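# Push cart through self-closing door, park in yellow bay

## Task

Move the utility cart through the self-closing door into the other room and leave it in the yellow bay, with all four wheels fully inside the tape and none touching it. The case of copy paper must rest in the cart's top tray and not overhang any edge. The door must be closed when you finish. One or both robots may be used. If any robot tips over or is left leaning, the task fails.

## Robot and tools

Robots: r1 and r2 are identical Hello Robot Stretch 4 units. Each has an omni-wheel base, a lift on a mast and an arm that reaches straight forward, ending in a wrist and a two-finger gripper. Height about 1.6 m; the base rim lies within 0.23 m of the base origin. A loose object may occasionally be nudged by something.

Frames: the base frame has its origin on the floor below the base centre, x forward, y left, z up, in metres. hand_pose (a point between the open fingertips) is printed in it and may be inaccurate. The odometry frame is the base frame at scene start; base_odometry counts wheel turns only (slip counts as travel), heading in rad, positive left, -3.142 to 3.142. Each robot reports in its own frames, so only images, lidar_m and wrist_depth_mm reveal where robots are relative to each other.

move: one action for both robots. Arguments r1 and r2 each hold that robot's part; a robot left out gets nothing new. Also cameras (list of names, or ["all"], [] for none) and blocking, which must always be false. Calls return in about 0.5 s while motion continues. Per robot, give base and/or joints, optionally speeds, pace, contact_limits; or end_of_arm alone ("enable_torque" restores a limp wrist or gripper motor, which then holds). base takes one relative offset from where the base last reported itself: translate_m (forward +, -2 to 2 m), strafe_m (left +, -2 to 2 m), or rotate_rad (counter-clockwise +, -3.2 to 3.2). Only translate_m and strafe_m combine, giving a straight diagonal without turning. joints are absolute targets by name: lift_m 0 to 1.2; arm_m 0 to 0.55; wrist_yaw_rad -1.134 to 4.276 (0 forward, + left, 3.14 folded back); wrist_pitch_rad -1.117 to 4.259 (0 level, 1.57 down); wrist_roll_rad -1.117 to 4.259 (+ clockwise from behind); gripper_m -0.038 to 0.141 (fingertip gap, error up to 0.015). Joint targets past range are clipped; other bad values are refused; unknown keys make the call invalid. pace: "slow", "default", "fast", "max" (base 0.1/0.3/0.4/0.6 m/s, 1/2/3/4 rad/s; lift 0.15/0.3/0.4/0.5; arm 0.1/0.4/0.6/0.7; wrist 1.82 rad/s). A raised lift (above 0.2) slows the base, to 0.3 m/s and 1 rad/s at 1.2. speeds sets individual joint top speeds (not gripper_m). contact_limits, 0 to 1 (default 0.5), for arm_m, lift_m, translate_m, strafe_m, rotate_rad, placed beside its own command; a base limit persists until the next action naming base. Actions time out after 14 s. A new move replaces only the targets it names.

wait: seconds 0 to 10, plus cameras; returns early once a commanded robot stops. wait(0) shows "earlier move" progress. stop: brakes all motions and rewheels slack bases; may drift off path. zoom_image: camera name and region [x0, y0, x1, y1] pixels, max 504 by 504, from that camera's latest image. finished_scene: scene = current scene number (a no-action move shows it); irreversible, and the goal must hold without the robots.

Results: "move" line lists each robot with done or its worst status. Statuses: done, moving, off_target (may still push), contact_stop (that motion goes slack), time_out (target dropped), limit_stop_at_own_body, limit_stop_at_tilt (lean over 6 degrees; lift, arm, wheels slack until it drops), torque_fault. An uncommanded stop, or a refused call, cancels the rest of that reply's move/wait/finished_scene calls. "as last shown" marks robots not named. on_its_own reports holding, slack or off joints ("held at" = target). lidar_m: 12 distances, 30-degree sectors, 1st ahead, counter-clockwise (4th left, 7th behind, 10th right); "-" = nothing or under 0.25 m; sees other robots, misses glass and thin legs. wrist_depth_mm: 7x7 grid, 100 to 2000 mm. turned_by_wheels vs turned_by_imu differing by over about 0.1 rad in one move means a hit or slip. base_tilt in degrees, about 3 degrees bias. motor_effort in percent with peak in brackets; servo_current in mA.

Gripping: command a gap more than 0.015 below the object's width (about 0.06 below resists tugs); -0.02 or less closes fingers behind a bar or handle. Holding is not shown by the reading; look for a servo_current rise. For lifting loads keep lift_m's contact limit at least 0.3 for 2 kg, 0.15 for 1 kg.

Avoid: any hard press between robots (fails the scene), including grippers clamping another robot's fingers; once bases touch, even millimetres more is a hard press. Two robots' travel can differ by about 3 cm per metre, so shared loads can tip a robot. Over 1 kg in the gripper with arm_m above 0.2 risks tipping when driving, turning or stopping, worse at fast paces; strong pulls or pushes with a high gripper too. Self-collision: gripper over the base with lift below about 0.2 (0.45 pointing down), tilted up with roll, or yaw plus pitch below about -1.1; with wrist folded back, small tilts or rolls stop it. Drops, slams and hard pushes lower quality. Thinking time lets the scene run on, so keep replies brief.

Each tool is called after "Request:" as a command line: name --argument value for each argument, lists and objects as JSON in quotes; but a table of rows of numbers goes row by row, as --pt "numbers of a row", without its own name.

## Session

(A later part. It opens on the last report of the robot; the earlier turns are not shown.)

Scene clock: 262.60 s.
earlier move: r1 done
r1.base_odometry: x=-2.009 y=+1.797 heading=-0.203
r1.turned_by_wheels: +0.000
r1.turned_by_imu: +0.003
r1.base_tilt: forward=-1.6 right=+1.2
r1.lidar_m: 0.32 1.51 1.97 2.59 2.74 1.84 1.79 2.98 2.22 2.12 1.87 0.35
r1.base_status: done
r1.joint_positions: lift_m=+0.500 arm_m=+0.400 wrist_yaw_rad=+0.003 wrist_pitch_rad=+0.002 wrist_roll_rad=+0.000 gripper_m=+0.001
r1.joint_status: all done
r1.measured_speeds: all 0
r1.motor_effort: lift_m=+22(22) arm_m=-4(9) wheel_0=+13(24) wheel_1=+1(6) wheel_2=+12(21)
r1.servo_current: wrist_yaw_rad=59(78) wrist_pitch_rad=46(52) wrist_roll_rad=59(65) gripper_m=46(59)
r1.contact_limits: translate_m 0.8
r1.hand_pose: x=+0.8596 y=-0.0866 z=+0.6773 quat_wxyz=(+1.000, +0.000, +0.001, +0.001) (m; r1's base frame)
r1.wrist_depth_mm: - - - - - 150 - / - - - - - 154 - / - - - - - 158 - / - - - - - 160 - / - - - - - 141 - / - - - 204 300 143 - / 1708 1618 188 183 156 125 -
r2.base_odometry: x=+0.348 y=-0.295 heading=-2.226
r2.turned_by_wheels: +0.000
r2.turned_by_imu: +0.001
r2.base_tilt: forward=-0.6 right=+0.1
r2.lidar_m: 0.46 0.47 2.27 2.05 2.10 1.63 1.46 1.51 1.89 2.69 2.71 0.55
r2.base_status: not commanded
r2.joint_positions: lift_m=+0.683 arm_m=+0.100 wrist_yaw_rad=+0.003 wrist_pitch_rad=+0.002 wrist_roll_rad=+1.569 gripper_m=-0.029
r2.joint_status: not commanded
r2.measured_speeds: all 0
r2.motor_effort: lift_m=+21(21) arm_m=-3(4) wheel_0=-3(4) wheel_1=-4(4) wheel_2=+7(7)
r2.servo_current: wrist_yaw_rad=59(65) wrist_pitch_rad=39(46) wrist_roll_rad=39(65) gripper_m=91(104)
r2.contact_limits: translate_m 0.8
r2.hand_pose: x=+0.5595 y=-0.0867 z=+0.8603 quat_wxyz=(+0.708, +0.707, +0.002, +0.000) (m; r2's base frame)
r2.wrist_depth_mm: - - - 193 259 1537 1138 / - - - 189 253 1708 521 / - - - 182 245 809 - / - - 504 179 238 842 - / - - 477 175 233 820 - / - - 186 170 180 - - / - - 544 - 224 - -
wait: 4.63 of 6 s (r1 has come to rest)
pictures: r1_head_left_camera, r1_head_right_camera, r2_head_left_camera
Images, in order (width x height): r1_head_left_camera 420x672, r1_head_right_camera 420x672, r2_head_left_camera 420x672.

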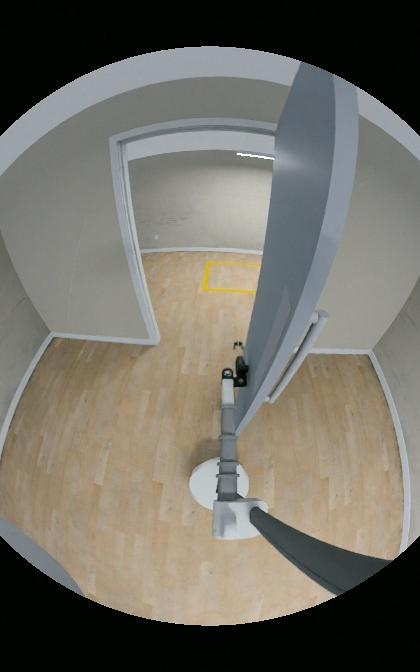

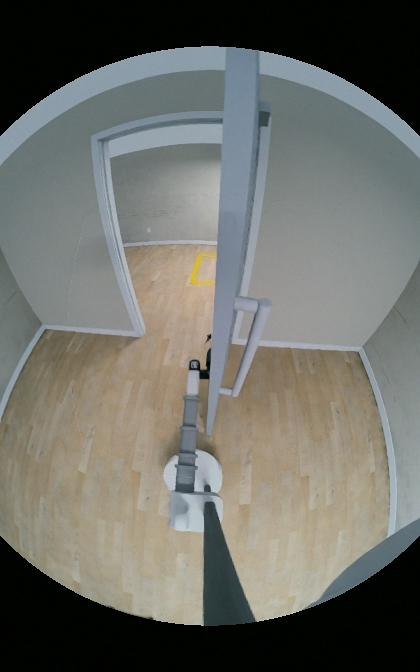

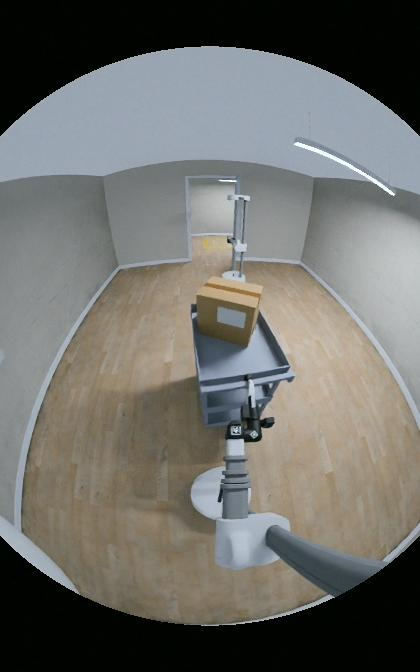

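Request:
move --blocking false --r1 '{"base":{"strafe_m":-0.33},"contact_limits":{"strafe_m":0.8},"pace":"slow"}'

Request:
wait --seconds 6 --cameras '["r1_head_left_camera","r2_head_left_camera","r2_head_camera","r1_head_right_camera"]'

Scene clock: 269.53 s.
move: r1 moving
r1.base_odometry: x=-2.012 y=+1.782 heading=-0.201
r1.turned_by_wheels: +0.002
r1.turned_by_imu: +0.002
r1.base_tilt: forward=-1.6 right=+1.3
r1.lidar_m: 0.32 1.54 1.95 2.61 2.76 1.87 1.79 2.91 2.20 2.08 1.84 0.34
r1.base_status: strafe_m moving
r1.joint_positions: lift_m=+0.500 arm_m=+0.400 wrist_yaw_rad=+0.003 wrist_pitch_rad=+0.002 wrist_roll_rad=+0.000 gripper_m=+0.001
r1.joint_status: not commanded
r1.measured_speeds: translate_m=+0.000 strafe_m=-0.057 rotate_rad=+0.001 lift_m=+0.000 arm_m=+0.000 wrist_yaw_rad=+0.000 wrist_pitch_rad=+0.000 wrist_roll_rad=+0.000
r1.motor_effort: lift_m=+22(22) arm_m=-4(4) wheel_0=+21(22) wheel_1=-2(3) wheel_2=+9(11)
r1.servo_current: wrist_yaw_rad=52(59) wrist_pitch_rad=46(46) wrist_roll_rad=46(65) gripper_m=46(52)
r1.contact_limits: strafe_m 0.8
r1.hand_pose: x=+0.8596 y=-0.0866 z=+0.6773 quat_wxyz=(+1.000, +0.000, +0.001, +0.001) (m; r1's base frame)
r1.wrist_depth_mm: - - - - 436 136 - / - - - - 469 140 - / - - - - 488 144 - / - - - - 521 145 - / - - - - 554 129 - / - - - 203 211 129 - / 1756 1618 188 183 155 114 -
r2: as last shown
r2.turned_by_imu: +0.000
r2.base_tilt: forward=-0.7 right=+0.1
r2.lidar_m: 0.44 0.47 2.25 2.03 2.10 1.62 1.48 1.51 1.93 2.65 2.71 0.53
r2.servo_current: wrist_yaw_rad=39(59) wrist_pitch_rad=39(46) wrist_roll_rad=46(59) gripper_m=91(111)
r2.contact_limits: translate_m 0.8
r2.wrist_depth_mm: - - - 193 260 1537 1118 / - - - 189 254 1661 521 / - - - 183 246 809 - / - - 500 180 239 842 - / - - 480 174 233 831 - / - - 186 169 180 - - / - - 539 - 223 - -

Scene clock: 275.53 s.
earlier move: r1 contact_stop
r1.base_odometry: x=-2.048 y=+1.599 heading=+0.387
r1.turned_by_wheels: +0.588
r1.turned_by_imu: +0.608
r1.base_tilt: forward=-1.6 right=+1.2
r1.lidar_m: 0.37 2.15 2.80 3.03 1.85 4.44 2.46 1.97 1.92 1.69 1.35 0.38
r1.base_status: strafe_m contact_stop
r1.joint_positions: lift_m=+0.500 arm_m=+0.400 wrist_yaw_rad=+0.003 wrist_pitch_rad=+0.002 wrist_roll_rad=+0.000 gripper_m=+0.000
r1.joint_status: not commanded
r1.measured_speeds: translate_m=+0.017 strafe_m=+0.019 rotate_rad=+0.144 lift_m=+0.000 arm_m=+0.000 wrist_yaw_rad=+0.000 wrist_pitch_rad=+0.000 wrist_roll_rad=+0.000
r1.on_its_own: the wheels are slack since a contact_stop
r1.motor_effort: lift_m=+22(22) arm_m=-5(5) wheel_0=-1(35) wheel_1=+2(11) wheel_2=+0(19)
r1.servo_current: wrist_yaw_rad=39(85) wrist_pitch_rad=39(52) wrist_roll_rad=52(72) gripper_m=46(59)
r1.contact_limits: strafe_m 0.8
r1.hand_pose: x=+0.8597 y=-0.0866 z=+0.6773 quat_wxyz=(+1.000, +0.000, +0.001, +0.001) (m; r1's base frame)
r1.wrist_depth_mm: - - - - - - - / - - - - - - - / - - - - - - - / - - - - - - - / - - - - - - - / - - 186 203 - - - / 1618 140 158 163 145 1537 1576
r2.base_odometry: x=+0.348 y=-0.295 heading=-2.226
r2.turned_by_wheels: +0.000
r2.turned_by_imu: +0.001
r2.base_tilt: forward=-0.7 right=+0.1
r2.lidar_m: 0.47 0.49 2.25 2.03 2.10 1.61 1.48 1.50 1.91 2.65 2.72 0.52
r2.base_status: not commanded
r2.joint_positions: lift_m=+0.683 arm_m=+0.100 wrist_yaw_rad=+0.003 wrist_pitch_rad=+0.002 wrist_roll_rad=+1.569 gripper_m=-0.029
r2.joint_status: not commanded
r2.measured_speeds: all 0
r2.motor_effort: lift_m=+21(21) arm_m=-3(4) wheel_0=-3(4) wheel_1=-3(4) wheel_2=+7(7)
r2.servo_current: wrist_yaw_rad=46(65) wrist_pitch_rad=39(52) wrist_roll_rad=52(59) gripper_m=98(111)
r2.contact_limits: translate_m 0.8
r2.hand_pose: x=+0.5595 y=-0.0867 z=+0.8603 quat_wxyz=(+0.708, +0.707, +0.002, +0.000) (m; r2's base frame)
r2.wrist_depth_mm: - - - 193 259 1537 1160 / - - - 189 252 1708 525 / - - - 183 245 820 - / - - 504 179 238 854 - / - - 477 174 234 820 - / - - 187 169 180 - - / - - 539 - 223 - -
wait: 6.00 s; no rest
pictures: r1_head_left_camera, r1_head_right_camera, r2_head_camera, r2_head_left_camera
Images, in order (width x height): r1_head_left_camera 420x672, r1_head_right_camera 420x672, r2_head_camera 420x560, r2_head_left_camera 420x672.

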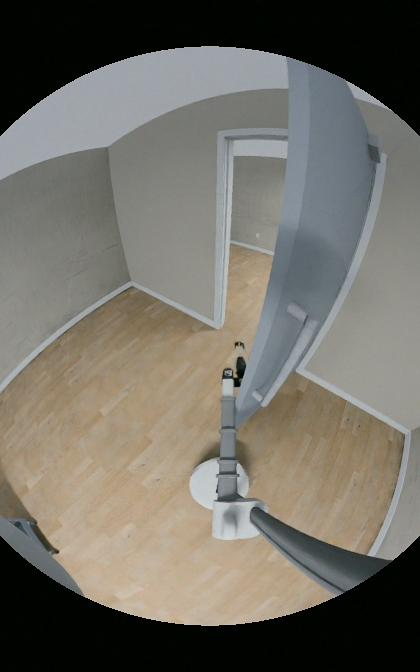

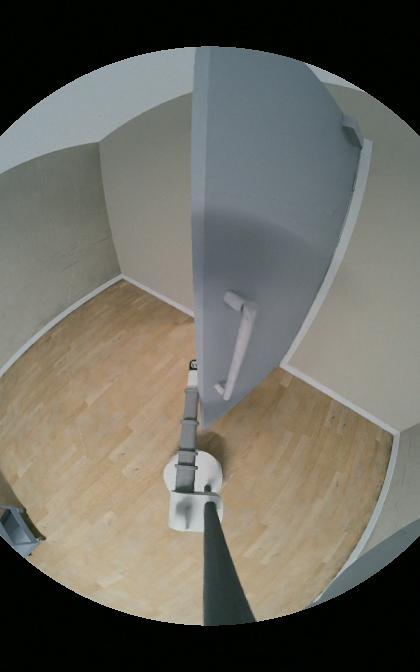

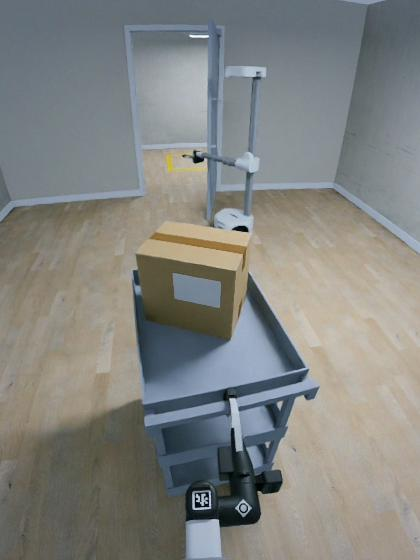

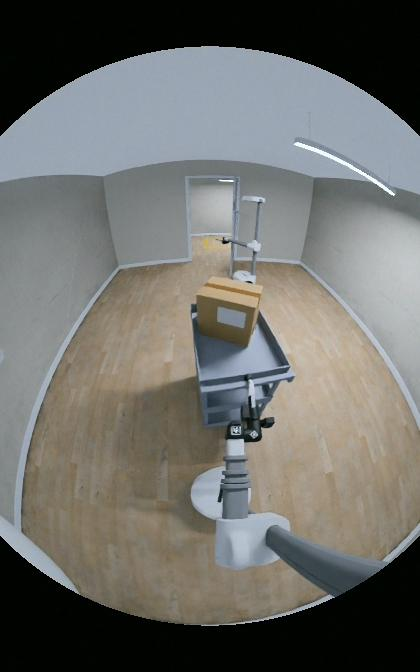

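Request:
move --blocking false --r1 '{"base":{"strafe_m":-0.03},"joints":{"arm_m":0.25},"contact_limits":{"strafe_m":0.6},"pace":"slow"}'

Request:
wait --seconds 3 --cameras '["r1_head_left_camera","r2_head_camera","r1_head_right_camera","r1_head_camera"]'

Scene clock: 287.63 s.
earlier move: r1 contact_stop
move: r1 moving
r1.base_odometry: x=-1.967 y=+1.654 heading=+0.730
r1.turned_by_wheels: +0.342
r1.turned_by_imu: +0.344
r1.base_tilt: forward=-1.5 right=+1.3
r1.lidar_m: 1.67 2.73 2.79 2.00 1.89 3.06 2.13 2.01 1.97 1.31 1.23 1.28
r1.base_status: earlier strafe_m contact_stop (by the wheels' count: -0.194 of -0.330); strafe_m moving
r1.joint_positions: lift_m=+0.500 arm_m=+0.387 wrist_yaw_rad=+0.003 wrist_pitch_rad=+0.002 wrist_roll_rad=+0.000 gripper_m=+0.000
r1.joint_status: arm_m moving
r1.measured_speeds: translate_m=+0.000 strafe_m=-0.056 rotate_rad=-0.001 lift_m=+0.000 arm_m=-0.049 wrist_yaw_rad=+0.000 wrist_pitch_rad=+0.000 wrist_roll_rad=+0.000
r1.motor_effort: lift_m=+22(22) arm_m=-6(7) wheel_0=+7(8) wheel_1=-6(7) wheel_2=+0(1)
r1.servo_current: wrist_yaw_rad=59(65) wrist_pitch_rad=46(52) wrist_roll_rad=46(65) gripper_m=46(52)
r1.contact_limits: strafe_m 0.6
r1.hand_pose: x=+0.8470 y=-0.0866 z=+0.6773 quat_wxyz=(+1.000, +0.000, +0.001, +0.001) (m; r1's base frame)
r1.wrist_depth_mm: - - - - - - - / - - - - - - - / - - - - - - - / - - - - - - - / - - - - - - - / - - - 202 175 - - / 1618 1576 187 146 144 - -
r2: as last shown
r2.base_tilt: forward=-0.6 right=+0.1
r2.lidar_m: 0.46 0.49 2.24 2.02 2.12 1.61 1.47 1.51 1.92 2.67 2.69 0.53
r2.motor_effort: lift_m=+21(21) arm_m=-4(4) wheel_0=-3(3) wheel_1=-3(4) wheel_2=+7(7)
r2.servo_current: wrist_yaw_rad=39(52) wrist_pitch_rad=46(46) wrist_roll_rad=46(59) gripper_m=98(104)
r2.contact_limits: translate_m 0.8
r2.wrist_depth_mm: - - - 193 260 1537 1160 / - - - 189 252 1661 517 / - - - 183 246 820 - / - - 504 179 238 842 - / - - 473 174 233 820 - / - - 186 169 180 - - / - - 539 - 223 - -

Scene clock: 289.90 s.
earlier move: r1 done
r1.base_odometry: x=-1.956 y=+1.643 heading=+0.730
r1.turned_by_wheels: +0.000
r1.turned_by_imu: +0.000
r1.base_tilt: forward=-1.6 right=+1.3
r1.lidar_m: 1.67 2.73 2.81 2.03 1.92 3.06 2.13 1.99 1.92 1.33 1.22 1.27
r1.base_status: done
r1.joint_positions: lift_m=+0.500 arm_m=+0.250 wrist_yaw_rad=+0.003 wrist_pitch_rad=+0.002 wrist_roll_rad=+0.000 gripper_m=+0.000
r1.joint_status: all done
r1.measured_speeds: all 0
r1.motor_effort: lift_m=+22(23) arm_m=-5(8) wheel_0=+3(8) wheel_1=-3(7) wheel_2=+0(1)
r1.servo_current: wrist_yaw_rad=72(72) wrist_pitch_rad=39(52) wrist_roll_rad=59(72) gripper_m=46(52)
r1.contact_limits: strafe_m 0.6
r1.hand_pose: x=+0.7097 y=-0.0866 z=+0.6773 quat_wxyz=(+1.000, +0.000, +0.001, +0.001) (m; r1's base frame)
r1.wrist_depth_mm: - - - - - - - / - - - - - 854 - / - - - - - - - / - - - - - - - / - - - - - - - / - - - 204 175 - - / 1756 1618 187 164 145 - -
r2.base_odometry: x=+0.348 y=-0.295 heading=-2.226
r2.turned_by_wheels: +0.000
r2.turned_by_imu: +0.000
r2.base_tilt: forward=-0.6 right=+0.1
r2.lidar_m: 0.45 0.49 2.23 2.04 2.11 1.63 1.48 1.52 1.90 2.66 2.72 0.56
r2.base_status: not commanded
r2.joint_positions: lift_m=+0.683 arm_m=+0.100 wrist_yaw_rad=+0.003 wrist_pitch_rad=+0.002 wrist_roll_rad=+1.569 gripper_m=-0.029
r2.joint_status: not commanded
r2.measured_speeds: all 0
r2.motor_effort: lift_m=+21(21) arm_m=-3(4) wheel_0=-3(3) wheel_1=-4(4) wheel_2=+7(7)
r2.servo_current: wrist_yaw_rad=46(59) wrist_pitch_rad=46(46) wrist_roll_rad=46(65) gripper_m=98(111)
r2.contact_limits: translate_m 0.8
r2.hand_pose: x=+0.5595 y=-0.0867 z=+0.8603 quat_wxyz=(+0.708, +0.707, +0.002, +0.000) (m; r2's base frame)
r2.wrist_depth_mm: - - - 194 259 1537 1138 / - - - 189 253 1661 517 / - - - 183 245 809 - / - - 500 179 238 831 - / - - 480 174 232 820 - / - - 186 170 180 - - / - - 539 - 224 - -
wait: 2.27 of 3 s (r1 has come to rest)
pictures: r1_head_camera, r1_head_left_camera, r1_head_right_camera, r2_head_camera
Images, in order (width x height): r1_head_camera 420x560, r1_head_left_camera 420x672, r1_head_right_camera 420x672, r2_head_camera 420x560.

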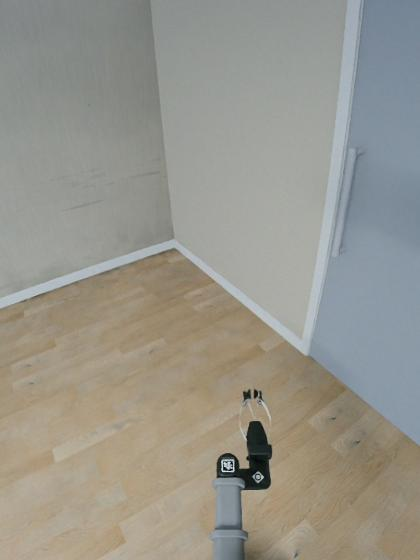

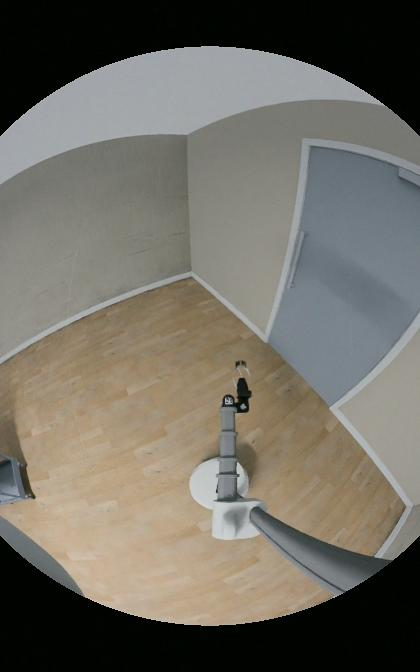

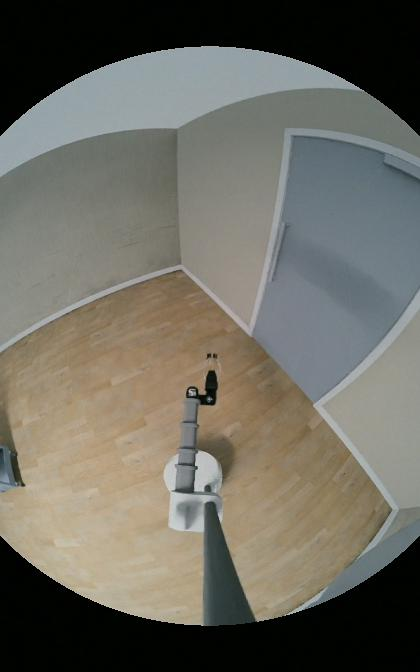

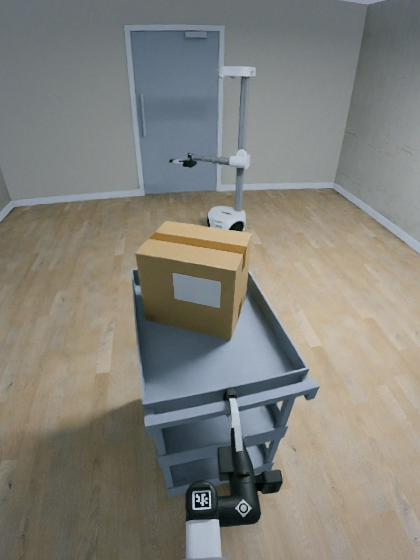

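Request:
move --blocking false --r1 '{"base":{"rotate_rad":-0.93},"joints":{"arm_m":0.1,"lift_m":0.8,"gripper_m":0.1}}'

Request:
wait --seconds 2.5

Request:
wait --seconds 2.5 --cameras '["r1_head_left_camera","r1_wrist_camera","r1_head_camera"]'

Scene clock: 311.87 s.
move: r1 moving
r1.base_odometry: x=-1.956 y=+1.643 heading=+0.478
r1.turned_by_wheels: -0.252
r1.turned_by_imu: -0.253
r1.base_tilt: forward=-1.5 right=+1.3
r1.lidar_m: 1.40 2.29 2.73 3.09 1.91 4.53 2.41 2.01 1.99 1.52 1.22 1.22
r1.base_status: rotate_rad moving
r1.joint_positions: lift_m=+0.537 arm_m=+0.199 wrist_yaw_rad=+0.003 wrist_pitch_rad=+0.002 wrist_roll_rad=+0.000 gripper_m=+0.019
r1.joint_status: lift_m moving; arm_m moving; gripper_m moving
r1.measured_speeds: translate_m=+0.001 strafe_m=+0.000 rotate_rad=-0.976 lift_m=+0.146 arm_m=-0.195 wrist_yaw_rad=+0.000 wrist_pitch_rad=+0.000 wrist_roll_rad=+0.000
r1.motor_effort: lift_m=+28(28) arm_m=-5(7) wheel_0=+7(8) wheel_1=+5(8) wheel_2=+8(8)
r1.servo_current: wrist_yaw_rad=52(72) wrist_pitch_rad=39(46) wrist_roll_rad=39(59) gripper_m=78(78)
r1.hand_pose: x=+0.6590 y=-0.0866 z=+0.7150 quat_wxyz=(+1.000, +0.000, +0.001, +0.001) (m; r1's base frame)
r1.wrist_depth_mm: - - - - - - - / - - - - - - - / - - - - - - - / - - - - - - - / - - - - - - - / - - 187 204 183 - - / 1756 1661 1499 137 152 - -
r2: as last shown
r2.lidar_m: 0.46 0.50 2.25 2.04 2.10 1.61 1.48 1.50 1.92 2.64 2.71 0.53
r2.motor_effort: lift_m=+21(21) arm_m=-3(4) wheel_0=-3(4) wheel_1=-4(4) wheel_2=+7(7)
r2.servo_current: wrist_yaw_rad=52(59) wrist_pitch_rad=33(46) wrist_roll_rad=59(59) gripper_m=98(104)
r2.contact_limits: translate_m 0.8
r2.wrist_depth_mm: - - - 193 259 1537 1138 / - - - 189 253 1661 521 / - - - 183 245 820 - / - - 504 180 239 842 - / - - 480 174 232 831 - / - - 187 169 180 - - / - - 539 - 223 - -

Scene clock: 313.63 s.
earlier move: r1 done
r1.base_odometry: x=-1.956 y=+1.643 heading=-0.200
r1.turned_by_wheels: -0.678
r1.turned_by_imu: -0.682
r1.base_tilt: forward=-1.6 right=+1.2
r1.lidar_m: 1.21 1.31 1.87 2.74 2.90 1.92 1.90 2.72 2.05 1.97 1.71 1.27
r1.base_status: done
r1.joint_positions: lift_m=+0.800 arm_m=+0.100 wrist_yaw_rad=+0.002 wrist_pitch_rad=+0.002 wrist_roll_rad=+0.000 gripper_m=+0.100
r1.joint_status: all done
r1.measured_speeds: all 0
r1.motor_effort: lift_m=+25(28) arm_m=-4(8) wheel_0=+1(8) wheel_1=+1(8) wheel_2=-1(8)
r1.servo_current: wrist_yaw_rad=52(72) wrist_pitch_rad=46(52) wrist_roll_rad=59(72) gripper_m=46(98)
r1.hand_pose: x=+0.5596 y=-0.0868 z=+0.9771 quat_wxyz=(+1.000, +0.000, +0.001, +0.001) (m; r1's base frame)
r1.wrist_depth_mm: - - - - - - - / - - - 917 - - - / - - - 917 - - - / - - - - - - - / - - - - - - - / - 192 195 - 189 - - / - - - 139 - - -
r2.base_odometry: x=+0.348 y=-0.295 heading=-2.226
r2.turned_by_wheels: +0.000
r2.turned_by_imu: +0.000
r2.base_tilt: forward=-0.7 right=+0.1
r2.lidar_m: 0.46 0.48 2.22 2.06 2.11 1.61 1.47 1.52 1.93 2.66 2.70 0.53
r2.base_status: not commanded
r2.joint_positions: lift_m=+0.683 arm_m=+0.100 wrist_yaw_rad=+0.003 wrist_pitch_rad=+0.002 wrist_roll_rad=+1.569 gripper_m=-0.029
r2.joint_status: not commanded
r2.measured_speeds: all 0
r2.motor_effort: lift_m=+21(21) arm_m=-3(4) wheel_0=-3(4) wheel_1=-3(4) wheel_2=+7(7)
r2.servo_current: wrist_yaw_rad=46(59) wrist_pitch_rad=39(46) wrist_roll_rad=39(59) gripper_m=98(104)
r2.contact_limits: translate_m 0.8
r2.hand_pose: x=+0.5595 y=-0.0867 z=+0.8603 quat_wxyz=(+0.708, +0.707, +0.002, +0.000) (m; r2's base frame)
r2.wrist_depth_mm: - - - 193 260 1576 1160 / - - - 189 253 1661 521 / - - - 183 246 820 - / - - 500 179 239 842 - / - - 477 174 233 820 - / - - 186 169 179 - - / - - 539 - 224 - -
wait: 1.77 of 2.5 s (r1 has come to rest)

Scene clock: 316.13 s.
r1.base_odometry: x=-1.956 y=+1.643 heading=-0.200
r1.turned_by_wheels: +0.000
r1.turned_by_imu: +0.000
r1.base_tilt: forward=-1.5 right=+1.3
r1.lidar_m: 1.23 1.33 1.85 2.73 2.88 1.92 1.91 2.71 2.05 1.97 1.72 1.27
r1.base_status: done
r1.joint_positions: lift_m=+0.800 arm_m=+0.100 wrist_yaw_rad=+0.002 wrist_pitch_rad=+0.002 wrist_roll_rad=+0.000 gripper_m=+0.100
r1.joint_status: all done
r1.measured_speeds: all 0
r1.motor_effort: lift_m=+25(28) arm_m=-5(8) wheel_0=+1(8) wheel_1=+2(8) wheel_2=-1(8)
r1.servo_current: wrist_yaw_rad=46(72) wrist_pitch_rad=39(52) wrist_roll_rad=39(72) gripper_m=39(98)
r1.hand_pose: x=+0.5596 y=-0.0868 z=+0.9771 quat_wxyz=(+1.000, +0.000, +0.001, +0.001) (m; r1's base frame)
r1.wrist_depth_mm: - - - - - - - / - - - 931 - - - / - - - 917 - - - / - - - - - - - / - - - - - - - / - 192 195 - 189 - - / - - - 139 - - -
r2.base_odometry: x=+0.348 y=-0.295 heading=-2.226
r2.turned_by_wheels: +0.000
r2.turned_by_imu: +0.000
r2.base_tilt: forward=-0.7 right=+0.1
r2.lidar_m: 0.45 0.48 2.24 2.05 2.07 1.62 1.48 1.52 1.92 2.67 2.71 0.54
r2.base_status: not commanded
r2.joint_positions: lift_m=+0.683 arm_m=+0.100 wrist_yaw_rad=+0.003 wrist_pitch_rad=+0.002 wrist_roll_rad=+1.569 gripper_m=-0.029
r2.joint_status: not commanded
r2.measured_speeds: all 0
r2.motor_effort: lift_m=+21(21) arm_m=-3(4) wheel_0=-3(4) wheel_1=-4(4) wheel_2=+7(7)
r2.servo_current: wrist_yaw_rad=39(59) wrist_pitch_rad=46(46) wrist_roll_rad=46(59) gripper_m=98(104)
r2.contact_limits: translate_m 0.8
r2.hand_pose: x=+0.5595 y=-0.0867 z=+0.8603 quat_wxyz=(+0.708, +0.707, +0.002, +0.000) (m; r2's base frame)
r2.wrist_depth_mm: - - - 193 260 1499 1160 / - - - 189 252 1661 521 / - - - 183 245 831 - / - - 500 180 238 831 - / - - 480 175 233 831 - / - - 186 169 180 - - / - - 539 - 222 - -
wait: 2.50 s; at rest by 0.27 s
pictures: r1_head_camera, r1_head_left_camera, r1_wrist_camera
Images, in order (width x height): r1_head_camera 420x560, r1_head_left_camera 420x672, r1_wrist_camera 616x392.

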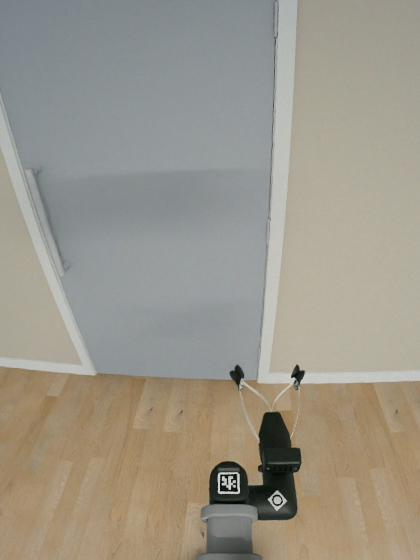

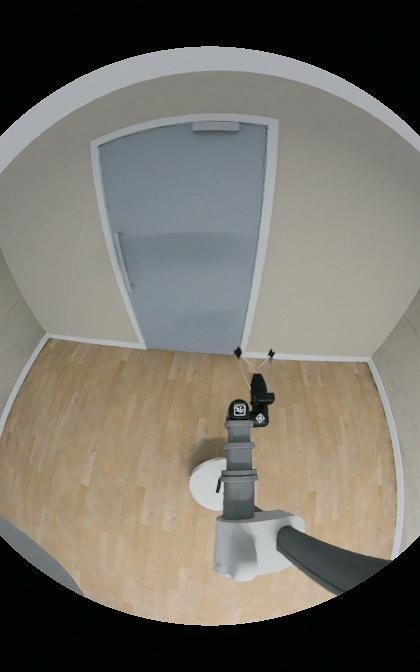

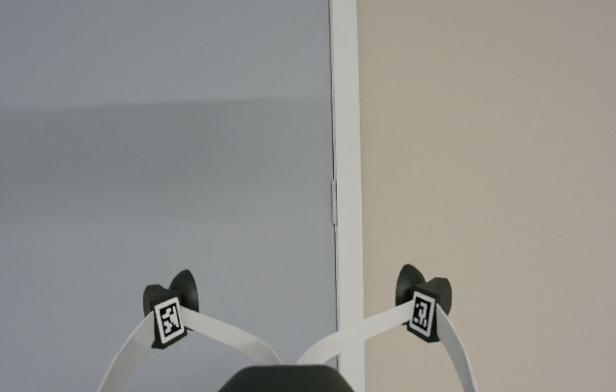

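Request:
move --blocking false --r1 '{"base":{"strafe_m":0.72},"joints":{"lift_m":0.85}}'

Request:
wait --seconds 5 --cameras '["r1_wrist_camera","r1_head_camera"]'

Scene clock: 324.13 s.
move: r1 moving
r1.base_odometry: x=-1.949 y=+1.678 heading=-0.200
r1.turned_by_wheels: +0.000
r1.turned_by_imu: +0.000
r1.base_tilt: forward=-1.6 right=+1.3
r1.lidar_m: 1.22 1.28 1.89 2.69 2.84 1.92 1.90 2.77 2.09 2.01 1.71 1.27
r1.base_status: strafe_m moving
r1.joint_positions: lift_m=+0.835 arm_m=+0.100 wrist_yaw_rad=+0.002 wrist_pitch_rad=+0.002 wrist_roll_rad=+0.000 gripper_m=+0.100
r1.joint_status: lift_m moving
r1.measured_speeds: translate_m=+0.000 strafe_m=+0.141 rotate_rad=+0.000 lift_m=+0.099 arm_m=+0.000 wrist_yaw_rad=+0.000 wrist_pitch_rad=+0.000 wrist_roll_rad=+0.000
r1.motor_effort: lift_m=+26(28) arm_m=-5(5) wheel_0=-11(11) wheel_1=+9(10) wheel_2=+0(2)
r1.servo_current: wrist_yaw_rad=33(65) wrist_pitch_rad=52(52) wrist_roll_rad=46(59) gripper_m=46(46)
r1.hand_pose: x=+0.5596 y=-0.0868 z=+1.0123 quat_wxyz=(+1.000, +0.000, +0.001, +0.001) (m; r1's base frame)
r1.wrist_depth_mm: - - - - - - - / - - - - - - - / - - - - - - - / - - - - - - - / - - - - - - - / - 193 195 - 189 - - / - - - 139 - - -
r2: as last shown
r2.base_tilt: forward=-0.7 right=+0.0
r2.lidar_m: 0.47 0.47 2.27 2.02 2.10 1.61 1.48 1.49 1.91 2.67 2.73 0.54
r2.motor_effort: lift_m=+21(21) arm_m=-3(4) wheel_0=-3(3) wheel_1=-4(4) wheel_2=+7(7)
r2.servo_current: wrist_yaw_rad=39(52) wrist_pitch_rad=46(46) wrist_roll_rad=46(59) gripper_m=104(104)
r2.contact_limits: translate_m 0.8
r2.wrist_depth_mm: - - - 193 258 1576 1160 / - - - 189 252 1661 517 / - - - 183 245 809 - / - - 504 180 239 842 - / - - 477 174 233 831 - / - - 186 169 180 - - / - - 539 - 224 - -

Scene clock: 327.37 s.
earlier move: r1 done
r1.base_odometry: x=-1.813 y=+2.348 heading=-0.200
r1.turned_by_wheels: +0.000
r1.turned_by_imu: +0.004
r1.base_tilt: forward=-1.6 right=+1.3
r1.lidar_m: 1.21 1.34 1.97 2.02 2.15 3.04 1.85 3.68 2.77 2.68 1.74 1.30
r1.base_status: done
r1.joint_positions: lift_m=+0.850 arm_m=+0.100 wrist_yaw_rad=+0.002 wrist_pitch_rad=+0.002 wrist_roll_rad=+0.000 gripper_m=+0.100
r1.joint_status: all done
r1.measured_speeds: all 0
r1.motor_effort: lift_m=+24(28) arm_m=-5(5) wheel_0=+0(12) wheel_1=-2(10) wheel_2=+0(2)
r1.servo_current: wrist_yaw_rad=59(78) wrist_pitch_rad=52(52) wrist_roll_rad=39(65) gripper_m=33(52)
r1.hand_pose: x=+0.5596 y=-0.0868 z=+1.0272 quat_wxyz=(+1.000, +0.000, +0.001, +0.001) (m; r1's base frame)
r1.wrist_depth_mm: - - - - - - - / - - - - - - - / - - - - - - - / - - - - - - - / - - 904 - - - - / - 193 195 - 189 - - / - - - 139 - - -
r2.base_odometry: x=+0.348 y=-0.295 heading=-2.226
r2.turned_by_wheels: +0.000
r2.turned_by_imu: +0.000
r2.base_tilt: forward=-0.7 right=+0.0
r2.lidar_m: 0.46 0.51 2.25 2.04 2.08 1.63 1.48 1.51 1.94 2.67 2.72 0.54
r2.base_status: not commanded
r2.joint_positions: lift_m=+0.683 arm_m=+0.100 wrist_yaw_rad=+0.003 wrist_pitch_rad=+0.002 wrist_roll_rad=+1.569 gripper_m=-0.029
r2.joint_status: not commanded
r2.measured_speeds: all 0
r2.motor_effort: lift_m=+21(21) arm_m=-4(4) wheel_0=-3(4) wheel_1=-4(4) wheel_2=+7(7)
r2.servo_current: wrist_yaw_rad=52(72) wrist_pitch_rad=33(46) wrist_roll_rad=39(59) gripper_m=98(111)
r2.contact_limits: translate_m 0.8
r2.hand_pose: x=+0.5595 y=-0.0867 z=+0.8603 quat_wxyz=(+0.708, +0.707, +0.002, +0.000) (m; r2's base frame)
r2.wrist_depth_mm: - - - 194 260 1537 1160 / - - - 189 253 1708 517 / - - - 183 245 809 - / - - 504 180 238 842 - / - - 477 174 233 831 - / - - 186 169 180 - - / - - 539 - 223 - -
wait: 3.23 of 5 s (r1 has come to rest)
pictures: r1_head_camera, r1_wrist_camera
Images, in order (width x height): r1_head_camera 420x560, r1_wrist_camera 616x392.

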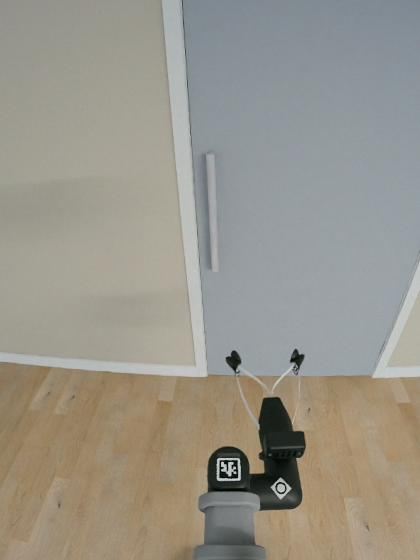

